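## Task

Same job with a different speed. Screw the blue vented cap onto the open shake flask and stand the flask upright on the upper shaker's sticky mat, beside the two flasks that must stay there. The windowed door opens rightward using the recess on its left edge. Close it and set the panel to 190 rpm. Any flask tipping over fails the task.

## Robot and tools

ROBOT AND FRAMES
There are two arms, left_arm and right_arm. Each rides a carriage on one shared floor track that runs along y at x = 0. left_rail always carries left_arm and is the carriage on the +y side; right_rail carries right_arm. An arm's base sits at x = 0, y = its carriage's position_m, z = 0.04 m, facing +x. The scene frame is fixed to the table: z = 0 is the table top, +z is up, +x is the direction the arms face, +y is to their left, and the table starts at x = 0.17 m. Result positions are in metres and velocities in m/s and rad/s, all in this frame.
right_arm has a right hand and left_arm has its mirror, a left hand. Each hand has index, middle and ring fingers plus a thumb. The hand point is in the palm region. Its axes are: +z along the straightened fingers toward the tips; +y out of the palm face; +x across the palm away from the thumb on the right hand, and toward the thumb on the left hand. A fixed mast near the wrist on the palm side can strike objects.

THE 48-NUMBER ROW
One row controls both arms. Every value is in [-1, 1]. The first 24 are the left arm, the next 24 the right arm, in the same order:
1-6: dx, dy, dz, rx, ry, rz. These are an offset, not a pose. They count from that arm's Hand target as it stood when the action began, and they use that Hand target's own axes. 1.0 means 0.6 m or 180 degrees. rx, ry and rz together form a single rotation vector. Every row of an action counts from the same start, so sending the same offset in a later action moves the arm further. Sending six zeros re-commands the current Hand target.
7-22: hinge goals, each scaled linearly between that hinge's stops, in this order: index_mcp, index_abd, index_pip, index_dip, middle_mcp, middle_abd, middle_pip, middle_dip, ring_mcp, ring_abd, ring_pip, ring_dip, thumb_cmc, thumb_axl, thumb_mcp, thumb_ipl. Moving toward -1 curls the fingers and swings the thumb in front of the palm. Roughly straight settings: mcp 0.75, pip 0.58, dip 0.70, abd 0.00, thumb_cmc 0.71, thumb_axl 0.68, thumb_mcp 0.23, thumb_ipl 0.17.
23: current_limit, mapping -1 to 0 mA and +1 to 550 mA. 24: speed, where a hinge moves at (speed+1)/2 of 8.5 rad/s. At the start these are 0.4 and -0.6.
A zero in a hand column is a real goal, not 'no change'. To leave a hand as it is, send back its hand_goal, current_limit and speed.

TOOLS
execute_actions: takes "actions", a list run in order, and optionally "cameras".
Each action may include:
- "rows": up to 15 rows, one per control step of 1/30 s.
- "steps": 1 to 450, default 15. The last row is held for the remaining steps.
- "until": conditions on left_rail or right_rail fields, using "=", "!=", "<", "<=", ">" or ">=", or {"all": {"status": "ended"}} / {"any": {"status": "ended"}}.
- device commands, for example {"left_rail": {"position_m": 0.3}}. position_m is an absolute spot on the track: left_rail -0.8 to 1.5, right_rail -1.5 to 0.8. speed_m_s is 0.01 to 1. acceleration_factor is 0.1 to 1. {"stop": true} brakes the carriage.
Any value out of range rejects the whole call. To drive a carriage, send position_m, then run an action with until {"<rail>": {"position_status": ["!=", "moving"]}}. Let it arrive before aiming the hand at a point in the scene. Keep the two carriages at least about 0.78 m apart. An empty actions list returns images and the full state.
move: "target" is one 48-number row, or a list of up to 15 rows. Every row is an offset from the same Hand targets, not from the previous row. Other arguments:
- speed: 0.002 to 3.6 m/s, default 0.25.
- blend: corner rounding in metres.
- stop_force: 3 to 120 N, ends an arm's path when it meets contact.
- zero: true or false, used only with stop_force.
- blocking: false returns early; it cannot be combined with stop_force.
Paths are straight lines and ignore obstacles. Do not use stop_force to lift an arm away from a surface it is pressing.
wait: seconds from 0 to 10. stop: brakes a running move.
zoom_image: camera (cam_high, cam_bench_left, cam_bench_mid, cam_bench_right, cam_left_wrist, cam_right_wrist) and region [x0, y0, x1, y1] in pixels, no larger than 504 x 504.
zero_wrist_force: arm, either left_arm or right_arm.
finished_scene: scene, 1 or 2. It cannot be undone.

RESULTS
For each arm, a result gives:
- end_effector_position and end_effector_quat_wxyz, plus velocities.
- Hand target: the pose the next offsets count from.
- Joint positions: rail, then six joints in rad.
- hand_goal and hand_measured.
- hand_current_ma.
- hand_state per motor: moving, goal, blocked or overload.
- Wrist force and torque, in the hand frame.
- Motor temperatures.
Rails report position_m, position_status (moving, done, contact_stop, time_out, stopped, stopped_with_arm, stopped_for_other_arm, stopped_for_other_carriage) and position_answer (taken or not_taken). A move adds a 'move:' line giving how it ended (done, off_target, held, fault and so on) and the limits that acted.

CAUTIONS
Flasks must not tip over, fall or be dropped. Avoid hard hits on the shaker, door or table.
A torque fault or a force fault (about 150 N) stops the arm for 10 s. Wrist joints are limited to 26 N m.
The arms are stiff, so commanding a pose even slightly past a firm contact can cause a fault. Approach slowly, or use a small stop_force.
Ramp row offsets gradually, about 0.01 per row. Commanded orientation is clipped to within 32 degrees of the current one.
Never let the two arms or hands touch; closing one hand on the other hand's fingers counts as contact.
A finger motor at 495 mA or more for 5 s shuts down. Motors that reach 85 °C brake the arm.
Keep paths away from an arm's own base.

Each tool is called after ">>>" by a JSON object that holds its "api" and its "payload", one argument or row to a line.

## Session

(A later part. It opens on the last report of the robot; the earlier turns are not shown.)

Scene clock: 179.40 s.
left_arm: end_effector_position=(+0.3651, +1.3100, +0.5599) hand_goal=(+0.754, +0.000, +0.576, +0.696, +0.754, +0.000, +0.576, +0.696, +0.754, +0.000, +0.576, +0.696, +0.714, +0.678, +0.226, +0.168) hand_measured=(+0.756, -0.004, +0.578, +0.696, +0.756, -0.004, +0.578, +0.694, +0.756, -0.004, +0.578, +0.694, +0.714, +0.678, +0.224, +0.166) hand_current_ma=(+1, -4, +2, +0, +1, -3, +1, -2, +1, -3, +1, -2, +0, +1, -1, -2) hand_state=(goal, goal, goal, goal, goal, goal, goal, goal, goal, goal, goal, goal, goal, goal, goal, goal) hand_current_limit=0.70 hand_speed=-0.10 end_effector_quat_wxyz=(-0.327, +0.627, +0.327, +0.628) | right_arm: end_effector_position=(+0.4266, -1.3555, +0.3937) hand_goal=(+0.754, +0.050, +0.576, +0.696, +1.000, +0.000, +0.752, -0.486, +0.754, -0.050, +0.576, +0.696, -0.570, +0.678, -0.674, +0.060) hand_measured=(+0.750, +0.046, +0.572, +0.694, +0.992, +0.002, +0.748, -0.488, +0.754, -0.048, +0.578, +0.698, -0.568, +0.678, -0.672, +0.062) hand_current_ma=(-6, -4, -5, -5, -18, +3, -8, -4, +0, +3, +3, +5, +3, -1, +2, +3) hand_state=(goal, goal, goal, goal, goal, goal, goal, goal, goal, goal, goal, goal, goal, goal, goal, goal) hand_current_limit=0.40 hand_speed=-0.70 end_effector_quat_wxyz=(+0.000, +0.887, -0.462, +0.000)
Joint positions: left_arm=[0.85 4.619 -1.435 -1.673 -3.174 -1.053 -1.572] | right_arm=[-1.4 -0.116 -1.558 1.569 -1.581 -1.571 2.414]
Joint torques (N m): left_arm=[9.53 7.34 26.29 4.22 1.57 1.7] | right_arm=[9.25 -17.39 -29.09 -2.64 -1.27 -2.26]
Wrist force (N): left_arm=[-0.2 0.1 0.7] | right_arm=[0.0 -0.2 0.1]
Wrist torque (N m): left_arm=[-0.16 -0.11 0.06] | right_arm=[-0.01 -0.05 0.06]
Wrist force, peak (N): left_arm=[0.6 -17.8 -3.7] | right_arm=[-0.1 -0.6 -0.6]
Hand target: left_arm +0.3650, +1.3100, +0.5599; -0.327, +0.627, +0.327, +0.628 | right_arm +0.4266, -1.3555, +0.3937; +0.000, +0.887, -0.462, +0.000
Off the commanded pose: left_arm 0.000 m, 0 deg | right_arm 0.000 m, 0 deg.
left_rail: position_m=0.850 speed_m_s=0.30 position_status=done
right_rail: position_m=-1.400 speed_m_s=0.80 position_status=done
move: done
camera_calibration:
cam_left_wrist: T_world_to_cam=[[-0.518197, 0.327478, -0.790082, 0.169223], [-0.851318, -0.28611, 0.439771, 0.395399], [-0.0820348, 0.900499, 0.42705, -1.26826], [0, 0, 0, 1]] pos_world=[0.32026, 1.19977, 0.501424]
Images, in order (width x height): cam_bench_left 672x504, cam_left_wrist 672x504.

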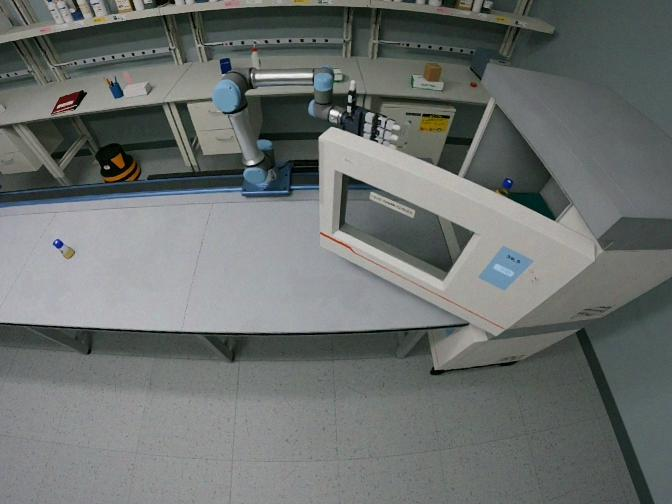

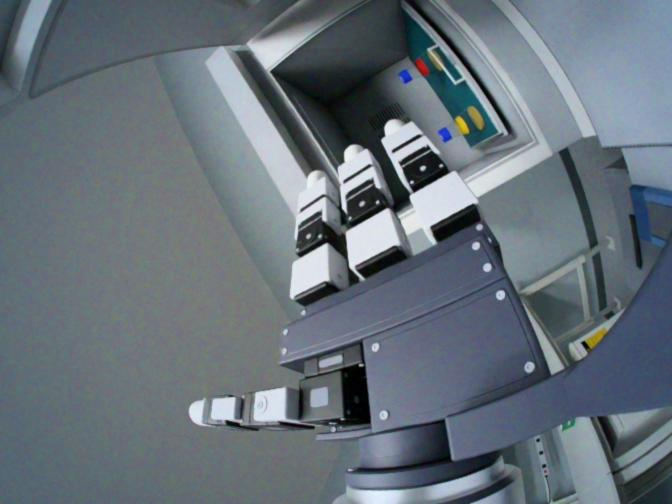

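>>> {"api": "move", "payload": {
  "target": [
    [-0.18,-0.1067,0,0,0,0.5,0.754,0,0.576,0.696,0.754,0,0.576,0.696,0.754,0,0.576,0.696,0.714,0.678,0.226,0.168,0.5,-0.4,0,0,0,0,0,0,0.754,0.05,0.576,0.696,1.0,0,0.752,-0.486,0.754,-0.05,0.576,0.696,-0.571,0.678,-0.674,0.059,0.4,-0.7],
    [-0.0733,-0.2867,0,0,0,1.0,0.754,0,0.576,0.696,0.754,0,0.576,0.696,0.754,0,0.576,0.696,0.714,0.678,0.226,0.168,0.5,-0.4,0,0,0,0,0,0,0.754,0.05,0.576,0.696,1.0,0,0.752,-0.486,0.754,-0.05,0.576,0.696,-0.571,0.678,-0.674,0.059,0.4,-0.7]
  ],
  "speed": 0.6,
  "blend": 0.03,
  "blocking": false
}}

>>> {"api": "execute_actions", "payload": {
  "actions": [
    {"left_rail":{"position_m":-0.408,"speed_m_s":0.8,"acceleration_factor":0.8},"steps":40}
  ]
}}

Scene clock: 181.17 s.
left_arm: end_effector_position=(+0.3539, +1.3180, +0.5393) hand_goal=(+0.754, +0.000, +0.576, +0.696, +0.754, +0.000, +0.576, +0.696, +0.754, +0.000, +0.576, +0.696, +0.714, +0.678, +0.226, +0.168) hand_measured=(+0.754, -0.004, +0.578, +0.696, +0.754, -0.004, +0.578, +0.694, +0.754, -0.004, +0.578, +0.694, +0.714, +0.678, +0.224, +0.166) hand_current_ma=(+0, -4, +2, +0, +0, -3, +1, -2, +0, -3, +1, -2, +0, +1, -1, -2) hand_state=(goal, goal, goal, goal, goal, goal, goal, goal, goal, goal, goal, goal, goal, goal, goal, goal) hand_current_limit=0.50 hand_speed=-0.40 end_effector_quat_wxyz=(-0.417, +0.665, +0.231, +0.575) end_effector_velocity=(-0.041, +0.030, -0.078) end_effector_angular_velocity=(+0.676, +0.915, +0.011) | right_arm: end_effector_position=(+0.4266, -1.3555, +0.3937) hand_goal=(+0.754, +0.050, +0.576, +0.696, +1.000, +0.000, +0.752, -0.486, +0.754, -0.050, +0.576, +0.696, -0.570, +0.678, -0.674, +0.060) hand_measured=(+0.750, +0.046, +0.572, +0.694, +0.992, +0.002, +0.748, -0.488, +0.754, -0.048, +0.578, +0.698, -0.568, +0.678, -0.672, +0.062) hand_current_ma=(-6, -4, -5, -5, -18, +3, -8, -4, +0, +3, +3, +5, +3, -1, +2, +3) hand_state=(goal, goal, goal, goal, goal, goal, goal, goal, goal, goal, goal, goal, goal, goal, goal, goal) hand_current_limit=0.40 hand_speed=-0.70 end_effector_quat_wxyz=(+0.000, +0.887, -0.462, +0.000)
Joint positions: left_arm=[0.85 4.661 -1.439 -1.661 -3.173 -1.014 -1.283] | right_arm=[-1.4 -0.116 -1.558 1.569 -1.581 -1.571 2.414]
Joint velocities: left_arm=[0 0.118 -0.015 0.052 0.001 0.116 1.117] | right_arm=[within noise]
Joint torques (N m): left_arm=[8.35 11.82 24.36 2.04 1.65 3.11] | right_arm=[9.71 -17.57 -28.82 -2.49 -1.24 -2.23]
Wrist force (N): left_arm=[-0.3 -0.3 0.6] | right_arm=[0.2 -0.4 0.0]
Wrist torque (N m): left_arm=[-0.17 -0.14 -0.09] | right_arm=[-0.04 -0.07 0.07]
Wrist force, peak (N): left_arm=[0.0 -0.2 1.1] | right_arm=[0.5 -0.4 -0.3]
Hand target: left_arm +0.3499, +1.3207, +0.5287; -0.459, +0.684, +0.177, +0.538 | right_arm +0.4266, -1.3555, +0.3937; +0.000, +0.887, -0.462, +0.000
Off the commanded pose: left_arm 0.160 m, 163 deg | right_arm 0.000 m, 0 deg.
left_rail: position_m=0.850 speed_m_s=0.30 position_status=done
right_rail: position_m=-1.400 speed_m_s=0.80 position_status=done
move: running; path passed 0 of 2 targets

Scene clock: 182.50 s.
left_arm: end_effector_position=(+0.2946, +0.9700, +0.4670) hand_goal=(+0.754, +0.000, +0.576, +0.696, +0.754, +0.000, +0.576, +0.696, +0.754, +0.000, +0.576, +0.696, +0.714, +0.678, +0.226, +0.168) hand_measured=(+0.744, -0.002, +0.576, +0.696, +0.746, -0.002, +0.576, +0.694, +0.746, -0.002, +0.576, +0.694, +0.706, +0.678, +0.224, +0.166) hand_current_ma=(-11, -1, +0, +0, -10, -1, +0, -2, -11, -1, +0, -2, -9, +1, -1, -2) hand_state=(goal, goal, goal, goal, goal, goal, goal, goal, goal, goal, goal, goal, goal, goal, goal, goal) hand_current_limit=0.50 hand_speed=-0.40 end_effector_quat_wxyz=(+0.703, -0.629, +0.313, -0.107) end_effector_velocity=(-0.066, -0.554, +0.047) end_effector_angular_velocity=(+0.691, +0.980, +0.015) | right_arm: end_effector_position=(+0.4266, -1.3555, +0.3937) hand_goal=(+0.754, +0.050, +0.576, +0.696, +1.000, +0.000, +0.752, -0.486, +0.754, -0.050, +0.576, +0.696, -0.570, +0.678, -0.674, +0.060) hand_measured=(+0.750, +0.046, +0.572, +0.694, +0.992, +0.002, +0.748, -0.488, +0.754, -0.048, +0.578, +0.698, -0.568, +0.678, -0.672, +0.062) hand_current_ma=(-6, -4, -5, -5, -18, +3, -8, -4, +0, +3, +3, +5, +3, -1, +2, +3) hand_state=(goal, goal, goal, goal, goal, goal, goal, goal, goal, goal, goal, goal, goal, goal, goal, goal) hand_current_limit=0.40 hand_speed=-0.70 end_effector_quat_wxyz=(+0.000, +0.887, -0.462, +0.000)
Joint positions: left_arm=[0.461 4.614 -1.43 -1.639 -3.2 -1.056 0.303] | right_arm=[-1.4 -0.116 -1.558 1.569 -1.581 -1.571 2.414]
Joint velocities: left_arm=[-0.6 -0.064 0.002 0.105 -0.106 -0.064 1.2] | right_arm=[within noise]
Joint torques (N m): left_arm=[-6.97 30.21 25.92 -1.73 -0.9 3.31] | right_arm=[8.74 -16.4 -30.02 -2.51 -1.32 -2.14]
Wrist force (N): left_arm=[-1.1 -0.4 1.2] | right_arm=[-0.1 -0.2 -0.2]
Wrist torque (N m): left_arm=[-0.28 -0.08 -0.40] | right_arm=[0.00 -0.03 0.06]
Wrist force, peak (N): left_arm=[-0.1 -1.3 2.2] | right_arm=[0.4 -0.4 -0.3]
Hand target: left_arm +0.2857, +0.9763, +0.4714; +0.706, -0.605, +0.366, -0.047 | right_arm +0.4266, -1.3555, +0.3937; +0.000, +0.887, -0.462, +0.000
Off the commanded pose: left_arm 0.099 m, 72 deg | right_arm 0.000 m, 0 deg.
left_rail: position_m=0.461 position_m_goal=-0.408 speed_m_s=0.80 position_status=moving position_answer=taken
right_rail: position_m=-1.400 speed_m_s=0.80 position_status=done
earlier move: running; path passed 1 of 2 targets

>>> {"api": "wait", "payload": {
  "seconds": 2
}}

Scene clock: 183.90 s.
left_arm: end_effector_position=(+0.2242, +0.2338, +0.5158) hand_goal=(+0.754, +0.000, +0.576, +0.696, +0.754, +0.000, +0.576, +0.696, +0.754, +0.000, +0.576, +0.696, +0.714, +0.678, +0.226, +0.168) hand_measured=(+0.752, +0.002, +0.576, +0.696, +0.752, +0.002, +0.576, +0.694, +0.752, +0.002, +0.576, +0.694, +0.710, +0.678, +0.224, +0.166) hand_current_ma=(-2, +1, +0, +0, -2, +1, +0, -2, -2, +1, +0, -2, -2, +1, -1, -2) hand_state=(goal, goal, goal, goal, goal, goal, goal, goal, goal, goal, goal, goal, goal, goal, goal, goal) hand_current_limit=0.50 hand_speed=-0.40 end_effector_quat_wxyz=(+0.628, -0.327, +0.627, +0.326) end_effector_velocity=(+0.000, -0.278, -0.001) end_effector_angular_velocity=(+0.001, +0.006, -0.001) | right_arm: end_effector_position=(+0.4266, -1.3555, +0.3937) hand_goal=(+0.754, +0.050, +0.576, +0.696, +1.000, +0.000, +0.752, -0.486, +0.754, -0.050, +0.576, +0.696, -0.570, +0.678, -0.674, +0.060) hand_measured=(+0.750, +0.046, +0.572, +0.694, +0.992, +0.002, +0.748, -0.488, +0.754, -0.048, +0.578, +0.698, -0.568, +0.678, -0.672, +0.062) hand_current_ma=(-6, -4, -5, -5, -18, +3, -8, -4, +0, +3, +3, +5, +3, -1, +2, +3) hand_state=(goal, goal, goal, goal, goal, goal, goal, goal, goal, goal, goal, goal, goal, goal, goal, goal) hand_current_limit=0.40 hand_speed=-0.70 end_effector_quat_wxyz=(+0.000, +0.887, -0.462, +0.000)
Joint positions: left_arm=[-0.325 4.625 -1.436 -1.669 -3.177 -1.048 1.569] | right_arm=[-1.4 -0.116 -1.558 1.569 -1.581 -1.571 2.414]
Joint velocities: left_arm=[-0.278 0.001 -0.001 -0.001 -0.001 0.002 0.007] | right_arm=[within noise]
Joint torques (N m): left_arm=[12.71 7.32 12.53 3.77 1.21 2.23] | right_arm=[9.12 -17.66 -28.91 -2.56 -1.1 -2.18]
Wrist force (N): left_arm=[-0.7 -0.6 -0.1] | right_arm=[0.0 -0.2 0.1]
Wrist torque (N m): left_arm=[-0.12 -0.10 -0.11] | right_arm=[-0.02 -0.05 0.07]
Wrist force, peak (N): left_arm=[-1.3 -0.7 1.2] | right_arm=[0.3 -0.3 -0.6]
Hand target: left_arm +0.2242, +0.2339, +0.5159; +0.628, -0.327, +0.627, +0.327 | right_arm +0.4266, -1.3555, +0.3937; +0.000, +0.887, -0.462, +0.000
Off the commanded pose: left_arm 0.000 m, 0 deg | right_arm 0.000 m, 0 deg.
left_rail: position_m=-0.325 position_m_goal=-0.408 speed_m_s=0.80 position_status=moving position_answer=taken
right_rail: position_m=-1.400 speed_m_s=0.80 position_status=done
earlier move: done
wait: 1.03 of 2 s (the move ended)

>>> {"api": "move", "payload": {
  "target": [
    [0.11,-0.799,-0.0485,0.1667,0,0,0.754,0,0.576,0.696,0.754,0,0.576,0.696,0.754,0,0.576,0.696,0.714,0.678,0.226,0.168,0.5,-0.3,0,0,0,0,0,0,0.754,0.05,0.576,0.696,1.0,0,0.752,-0.486,0.754,-0.05,0.576,0.696,-0.571,0.678,-0.674,0.059,0.4,-0.7],
    [0.327,-0.915,-0.4619,0.25,0,0,0.70,0,0.14,0.22,0.754,0,0.576,0.696,0.754,0,0.576,0.696,-0.571,0.678,0.23,-0.05,0.5,-0.3,0,0,0,0,0,0,0.754,0.05,0.576,0.696,1.0,0,0.752,-0.486,0.754,-0.05,0.576,0.696,-0.571,0.678,-0.674,0.059,0.4,-0.7],
    [0.6648,-0.915,-0.4619,0.25,0,0,0.70,0,0.14,0.22,0.754,0,0.576,0.696,0.754,0,0.576,0.696,-0.571,0.678,0.23,-0.05,0.5,-0.3,0,0,0,0,0,0,0.754,0.05,0.576,0.696,1.0,0,0.752,-0.486,0.754,-0.05,0.576,0.696,-0.571,0.678,-0.674,0.059,0.4,-0.7]
  ],
  "speed": [0.5, 0.4, 0.3],
  "blend": [0.05, 0, 0],
  "cameras": ["cam_left_wrist", "cam_bench_mid"]
}}

Scene clock: 191.10 s.
left_arm: end_effector_position=(+0.5155, -0.3910, +0.1171) hand_goal=(+0.700, +0.000, +0.140, +0.220, +0.754, +0.000, +0.576, +0.696, +0.754, +0.000, +0.576, +0.696, -0.570, +0.678, +0.230, -0.050) hand_measured=(+0.702, +0.002, +0.144, +0.222, +0.754, +0.002, +0.576, +0.694, +0.752, +0.002, +0.576, +0.694, -0.550, +0.678, +0.228, -0.048) hand_current_ma=(+1, +1, +2, +2, +0, +1, +0, -2, -1, +1, +0, -2, +32, +1, -1, +2) hand_state=(goal, goal, goal, goal, goal, goal, goal, goal, goal, goal, goal, goal, goal, goal, goal, goal) hand_current_limit=0.50 hand_speed=-0.30 end_effector_quat_wxyz=(+0.705, -0.062, +0.704, +0.062) | right_arm: end_effector_position=(+0.4266, -1.3555, +0.3937) hand_goal=(+0.754, +0.050, +0.576, +0.696, +1.000, +0.000, +0.752, -0.486, +0.754, -0.050, +0.576, +0.696, -0.570, +0.678, -0.674, +0.060) hand_measured=(+0.750, +0.046, +0.572, +0.694, +0.992, +0.002, +0.748, -0.488, +0.754, -0.048, +0.578, +0.698, -0.568, +0.678, -0.672, +0.062) hand_current_ma=(-6, -4, -5, -5, -18, +3, -8, -4, +0, +3, +3, +5, +3, -1, +2, +3) hand_state=(goal, goal, goal, goal, goal, goal, goal, goal, goal, goal, goal, goal, goal, goal, goal, goal) hand_current_limit=0.40 hand_speed=-0.70 end_effector_quat_wxyz=(+0.000, +0.887, -0.462, +0.000)
Joint positions: left_arm=[-0.408 3.231 -1.918 -2.406 -1.959 -1.656 1.571] | right_arm=[-1.4 -0.116 -1.558 1.569 -1.581 -1.571 2.414]
Joint torques (N m): left_arm=[-6.31 14.71 14.86 4.29 -1.41 1.84] | right_arm=[9.54 -17.78 -29 -2.61 -1.13 -2.14]
Wrist force (N): left_arm=[-0.2 -0.4 0.4] | right_arm=[0.0 -0.1 -0.1]
Wrist torque (N m): left_arm=[-0.16 -0.16 -0.13] | right_arm=[0.01 -0.04 0.07]
Wrist force, peak (N): left_arm=[-0.9 2.6 0.7] | right_arm=[0.4 -0.4 -0.5]
Hand target: left_arm +0.5155, -0.3910, +0.1171; +0.705, -0.062, +0.704, +0.062 | right_arm +0.4266, -1.3555, +0.3937; +0.000, +0.887, -0.462, +0.000
Off the commanded pose: left_arm 0.000 m, 0 deg | right_arm 0.000 m, 0 deg.
left_rail: position_m=-0.408 speed_m_s=0.80 position_status=done
right_rail: position_m=-1.400 speed_m_s=0.80 position_status=done
move: done
camera_calibration:
cam_left_wrist: T_world_to_cam=[[0.0766367, -0.608952, 0.789496, -0.403346], [-0.617961, -0.650412, -0.441688, 0.0720233], [0.782464, -0.454029, -0.426154, -0.410354], [0, 0, 0, 1]] pos_world=[0.396506, -0.385086, 0.175377]
Images, in order (width x height): cam_bench_mid 672x504, cam_left_wrist 672x504.

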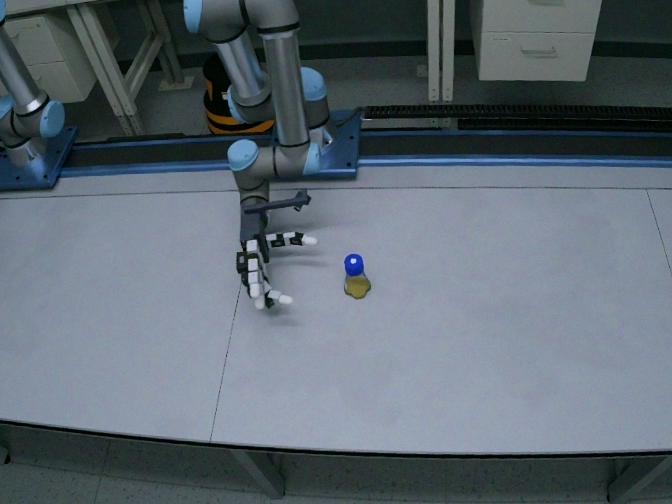

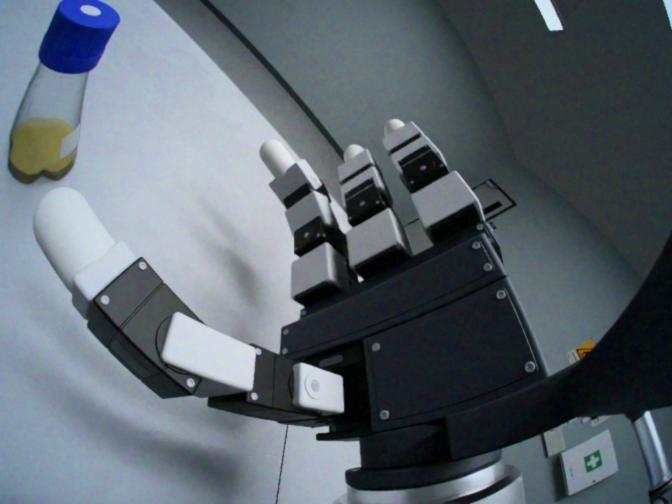

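>>> {"api": "move", "payload": {
  "target": [0,0.2,-0.001,0,0,0,0.70,0,0.14,0.22,0.754,0,0.576,0.696,0.754,0,0.576,0.696,-0.571,0.678,0.23,-0.05,0.5,-0.3,0,0,0,0,0,0,0.754,0.05,0.576,0.696,1.0,0,0.752,-0.486,0.754,-0.05,0.576,0.696,-0.571,0.678,-0.674,0.059,0.4,-0.7],
  "speed": 0.12,
  "cameras": ["cam_left_wrist", "cam_bench_mid"]
}}

>>> {"api": "zoom_image", "payload": {
  "camera": "cam_left_wrist",
  "region": [0, 0, 400, 300]
}}

Scene clock: 193.83 s.
left_arm: end_effector_position=(+0.4940, -0.2730, +0.1171) hand_goal=(+0.700, +0.000, +0.140, +0.220, +0.754, +0.000, +0.576, +0.696, +0.754, +0.000, +0.576, +0.696, -0.570, +0.678, +0.230, -0.050) hand_measured=(+0.702, +0.002, +0.142, +0.222, +0.754, +0.002, +0.576, +0.694, +0.754, +0.002, +0.576, +0.694, -0.550, +0.678, +0.228, -0.048) hand_current_ma=(+1, +1, +2, +2, +0, +1, +0, -2, +0, +1, +0, -2, +32, +1, -1, +2) hand_state=(goal, goal, goal, goal, goal, goal, goal, goal, goal, goal, goal, goal, goal, goal, goal, goal) hand_current_limit=0.50 hand_speed=-0.30 end_effector_quat_wxyz=(+0.705, -0.062, +0.704, +0.062) | right_arm: end_effector_position=(+0.4266, -1.3555, +0.3937) hand_goal=(+0.754, +0.050, +0.576, +0.696, +1.000, +0.000, +0.752, -0.486, +0.754, -0.050, +0.576, +0.696, -0.570, +0.678, -0.674, +0.060) hand_measured=(+0.750, +0.046, +0.572, +0.694, +0.992, +0.002, +0.748, -0.488, +0.754, -0.048, +0.578, +0.698, -0.568, +0.678, -0.672, +0.062) hand_current_ma=(-6, -4, -5, -5, -18, +3, -8, -4, +0, +3, +3, +5, +3, -1, +2, +3) hand_state=(goal, goal, goal, goal, goal, goal, goal, goal, goal, goal, goal, goal, goal, goal, goal, goal) hand_current_limit=0.40 hand_speed=-0.70 end_effector_quat_wxyz=(+0.000, +0.887, -0.462, +0.000)
Joint positions: left_arm=[-0.408 3.673 -1.86 -2.519 -1.903 -1.215 1.571] | right_arm=[-1.4 -0.116 -1.558 1.569 -1.581 -1.571 2.414]
Joint torques (N m): left_arm=[8.68 30.23 -0.08 4.38 1.23 -1.49] | right_arm=[10.34 -17.4 -29.02 -2.52 -1.01 -2.18]
Wrist force (N): left_arm=[-0.9 -0.2 -0.1] | right_arm=[0.0 -0.2 -0.1]
Wrist torque (N m): left_arm=[-0.08 -0.08 -0.20] | right_arm=[0.00 -0.04 0.07]
Wrist force, peak (N): left_arm=[-0.6 -1.4 0.3] | right_arm=[0.0 -0.7 -0.1]
Hand target: left_arm +0.4940, -0.2729, +0.1171; +0.705, -0.062, +0.704, +0.062 | right_arm +0.4266, -1.3555, +0.3937; +0.000, +0.887, -0.462, +0.000
Off the commanded pose: left_arm 0.000 m, 0 deg | right_arm 0.000 m, 0 deg.
left_rail: position_m=-0.408 speed_m_s=0.80 position_status=done
right_rail: position_m=-1.400 speed_m_s=0.80 position_status=done
move: done
camera_calibration:
cam_left_wrist: T_world_to_cam=[[0.0766367, -0.608952, 0.789496, -0.329849], [-0.617961, -0.650412, -0.441688, 0.135547], [0.782464, -0.454029, -0.426154, -0.340034], [0, 0, 0, 1]] pos_world=[0.375106, -0.267086, 0.175377]
Images, in order (width x height): cam_bench_mid 672x504, cam_left_wrist 672x504.

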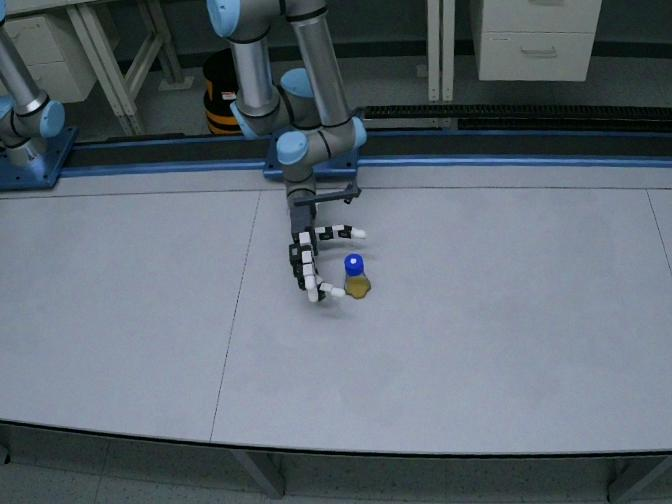

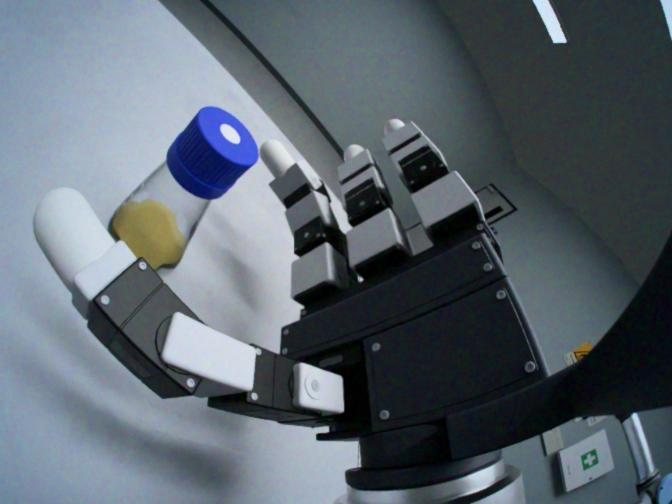

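Scaled by 1.260 from the camera's 672x504 image, which has a finer 960x720 frame.

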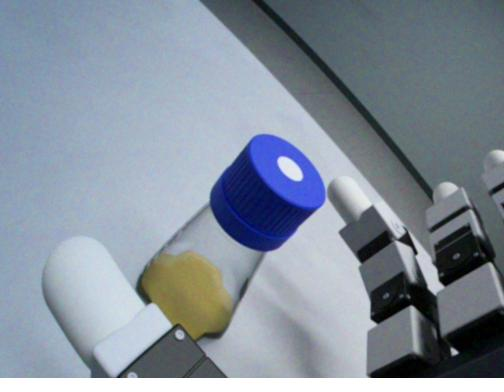

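>>> {"api": "execute_actions", "payload": {
  "actions": [
    {"rows":[[0,0,0,0,0,0,0.25,0,-0.03,0.19,0.754,0,0.576,0.696,0.754,0,0.576,0.696,-0.571,0.678,-0.26,-0.17,0.5,-0.85,0,0,0,0,0,0,0.754,0.05,0.576,0.696,1.0,0,0.752,-0.486,0.754,-0.05,0.576,0.696,-0.571,0.678,-0.674,0.059,0.4,-0.7]],"steps":60}
  ],
  "cameras": ["cam_left_wrist"]
}}

Scene clock: 198.17 s.
left_arm: end_effector_position=(+0.4940, -0.2729, +0.1171) hand_goal=(+0.250, +0.000, -0.030, +0.190, +0.754, +0.000, +0.576, +0.696, +0.754, +0.000, +0.576, +0.696, -0.570, +0.678, -0.260, -0.170) hand_measured=(+0.366, -0.002, +0.054, +0.230, +0.754, +0.002, +0.576, +0.694, +0.754, +0.002, +0.576, +0.694, -0.570, +0.676, -0.152, -0.152) hand_current_ma=(+400, +0, +232, +82, +0, +1, +0, -2, +0, +1, +0, -2, +0, -2, +412, +41) hand_state=(blocked, goal, blocked, blocked, goal, goal, goal, goal, goal, goal, goal, goal, goal, goal, blocked, goal) hand_current_limit=0.50 hand_speed=-0.85 end_effector_quat_wxyz=(+0.705, -0.062, +0.704, +0.062) | right_arm: end_effector_position=(+0.4266, -1.3555, +0.3937) hand_goal=(+0.754, +0.050, +0.576, +0.696, +1.000, +0.000, +0.752, -0.486, +0.754, -0.050, +0.576, +0.696, -0.570, +0.678, -0.674, +0.060) hand_measured=(+0.750, +0.046, +0.572, +0.694, +0.992, +0.002, +0.748, -0.488, +0.754, -0.048, +0.578, +0.698, -0.568, +0.678, -0.672, +0.062) hand_current_ma=(-6, -4, -5, -5, -18, +3, -8, -4, +0, +3, +3, +5, +3, -1, +2, +3) hand_state=(goal, goal, goal, goal, goal, goal, goal, goal, goal, goal, goal, goal, goal, goal, goal, goal) hand_current_limit=0.40 hand_speed=-0.70 end_effector_quat_wxyz=(+0.000, +0.887, -0.462, +0.000)
Joint positions: left_arm=[-0.408 3.673 -1.86 -2.519 -1.903 -1.215 1.571] | right_arm=[-1.4 -0.116 -1.558 1.569 -1.581 -1.571 2.414]
Joint torques (N m): left_arm=[10 29.51 1.27 3.16 0.49 -1.52] | right_arm=[9.03 -17.74 -29.47 -2.81 -1.08 -2.28]
Wrist force (N): left_arm=[-2.2 -0.2 0.3] | right_arm=[0.2 -0.5 -0.3]
Wrist torque (N m): left_arm=[-0.06 -0.13 -0.20] | right_arm=[-0.03 -0.06 0.06]
Wrist force, peak (N): left_arm=[-2.9 -0.6 0.2] | right_arm=[0.0 -0.5 -0.6]
Hand target: left_arm +0.4940, -0.2729, +0.1171; +0.705, -0.062, +0.704, +0.062 | right_arm +0.4266, -1.3555, +0.3937; +0.000, +0.887, -0.462, +0.000
Off the commanded pose: left_arm 0.000 m, 0 deg | right_arm 0.000 m, 0 deg.
left_rail: position_m=-0.408 speed_m_s=0.80 position_status=done
right_rail: position_m=-1.400 speed_m_s=0.80 position_status=done
camera_calibration:
cam_left_wrist: T_world_to_cam=[[0.0765875, -0.609004, 0.789461, -0.329838], [-0.617966, -0.650364, -0.441751, 0.135574], [0.782465, -0.454028, -0.426154, -0.340034], [0, 0, 0, 1]] pos_world=[0.375106, -0.267086, 0.175378]
Images, in order (width x height): cam_left_wrist 672x504.

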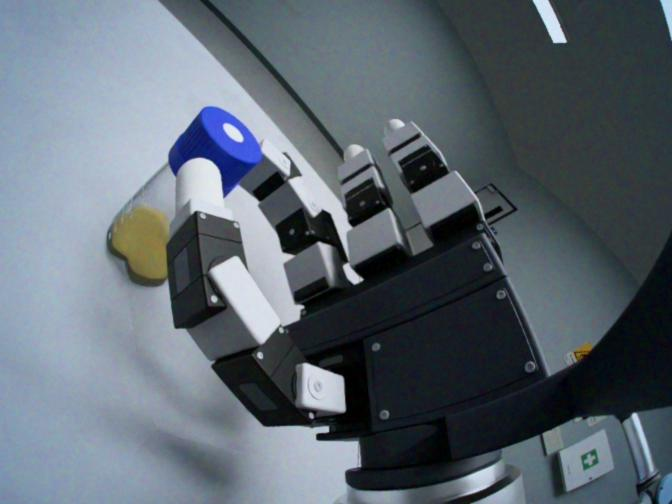

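>>> {"api": "move", "payload": {
  "target": [
    [-0.555,0,0,0,0,0,0.25,0,-0.03,0.19,0.754,0,0.576,0.696,0.754,0,0.576,0.696,-0.571,0.678,-0.26,-0.17,0.5,-0.85,0,0,0,0,0,0,0.754,0.05,0.576,0.696,1.0,0,0.752,-0.486,0.754,-0.05,0.576,0.696,-0.571,0.678,-0.674,0.059,0.4,-0.7],
    [-0.555,0.1745,0.2101,-0.0833,0,0,0.25,0,-0.03,0.19,0.754,0,0.576,0.696,0.754,0,0.576,0.696,-0.571,0.678,-0.26,-0.17,0.5,-0.85,0,0,0,0,0,0,0.754,0.05,0.576,0.696,1.0,0,0.752,-0.486,0.754,-0.05,0.576,0.696,-0.571,0.678,-0.674,0.059,0.4,-0.7],
    [-0.555,0.7759,-0.321,-0.25,0,0,0.25,0,-0.03,0.19,0.754,0,0.576,0.696,0.754,0,0.576,0.696,-0.571,0.678,-0.26,-0.17,0.5,-0.85,0,0,0,0,0,0,0.754,0.05,0.576,0.696,1.0,0,0.752,-0.486,0.754,-0.05,0.576,0.696,-0.571,0.678,-0.674,0.059,0.4,-0.7]
  ],
  "speed": [0.15, 0.3, 0.3],
  "blend": [0.03, 0.06, 0],
  "blocking": false,
  "cameras": ["cam_left_wrist"]
}}

>>> {"api": "wait", "payload": {
  "seconds": 1.2
}}

>>> {"api": "execute_actions", "payload": {
  "actions": [
    {"left_rail":{"position_m":1.0,"speed_m_s":0.6,"acceleration_factor":0.6},"steps":100}
  ],
  "cameras": ["cam_left_wrist"]
}}

Scene clock: 199.77 s.
left_arm: end_effector_position=(+0.4943, -0.2729, +0.1696) hand_goal=(+0.250, +0.000, -0.030, +0.190, +0.754, +0.000, +0.576, +0.696, +0.754, +0.000, +0.576, +0.696, -0.570, +0.678, -0.260, -0.170) hand_measured=(+0.366, +0.016, +0.056, +0.232, +0.754, +0.002, +0.576, +0.694, +0.754, +0.002, +0.576, +0.694, -0.574, +0.674, -0.162, -0.152) hand_current_ma=(+400, +19, +247, +91, +0, +1, +0, -2, +0, +1, +0, -2, -3, -3, +412, +41) hand_state=(blocked, goal, blocked, blocked, goal, goal, goal, goal, goal, goal, goal, goal, goal, goal, blocked, goal) hand_current_limit=0.50 hand_speed=-0.85 end_effector_quat_wxyz=(+0.707, -0.061, +0.701, +0.063) end_effector_velocity=(+0.000, +0.000, +0.151) end_effector_angular_velocity=(+0.003, -0.007, +0.001) | right_arm: end_effector_position=(+0.4266, -1.3555, +0.3937) hand_goal=(+0.754, +0.050, +0.576, +0.696, +1.000, +0.000, +0.752, -0.486, +0.754, -0.050, +0.576, +0.696, -0.570, +0.678, -0.674, +0.060) hand_measured=(+0.750, +0.046, +0.572, +0.694, +0.992, +0.002, +0.748, -0.488, +0.754, -0.048, +0.578, +0.698, -0.568, +0.678, -0.672, +0.062) hand_current_ma=(-6, -4, -5, -5, -18, +3, -8, -4, +0, +3, +3, +5, +3, -1, +2, +3) hand_state=(goal, goal, goal, goal, goal, goal, goal, goal, goal, goal, goal, goal, goal, goal, goal, goal) hand_current_limit=0.40 hand_speed=-0.70 end_effector_quat_wxyz=(+0.000, +0.887, -0.462, +0.000)
Joint positions: left_arm=[-0.408 3.672 -1.677 -2.489 -2.107 -1.215 1.57] | right_arm=[-1.4 -0.116 -1.558 1.569 -1.581 -1.571 2.414]
Joint velocities: left_arm=[0 -0.001 0.495 0.127 -0.613 -0.002 -0.001] | right_arm=[within noise]
Joint torques (N m): left_arm=[-8.04 31.69 19.85 -3 -1.49 -1.37] | right_arm=[9.93 -17.38 -29.19 -2.71 -1.24 -2.26]
Wrist force (N): left_arm=[-0.3 -0.6 0.0] | right_arm=[0.1 -0.1 0.0]
Wrist torque (N m): left_arm=[-0.14 -0.05 -0.20] | right_arm=[0.01 -0.06 0.07]
Wrist force, peak (N): left_arm=[-2.9 -0.6 -0.1] | right_arm=[0.1 -0.6 -0.3]
Hand target: left_arm +0.4939, -0.2730, +0.1875; +0.705, -0.062, +0.704, +0.062 | right_arm +0.4266, -1.3555, +0.3937; +0.000, +0.887, -0.462, +0.000
Off the commanded pose: left_arm 0.577 m, 45 deg | right_arm 0.000 m, 0 deg.
left_rail: position_m=-0.408 speed_m_s=0.80 position_status=done
right_rail: position_m=-1.400 speed_m_s=0.80 position_status=done
move: running; path passed 0 of 3 targets
camera_calibration:
cam_left_wrist: T_world_to_cam=[[0.0711031, -0.611477, 0.788061, -0.368984], [-0.614757, -0.649036, -0.448137, 0.158847], [0.785505, -0.452603, -0.422058, -0.319592], [0, 0, 0, 1]] pos_world=[0.374929, -0.267176, 0.227081]
Images, in order (width x height): cam_left_wrist 672x504.

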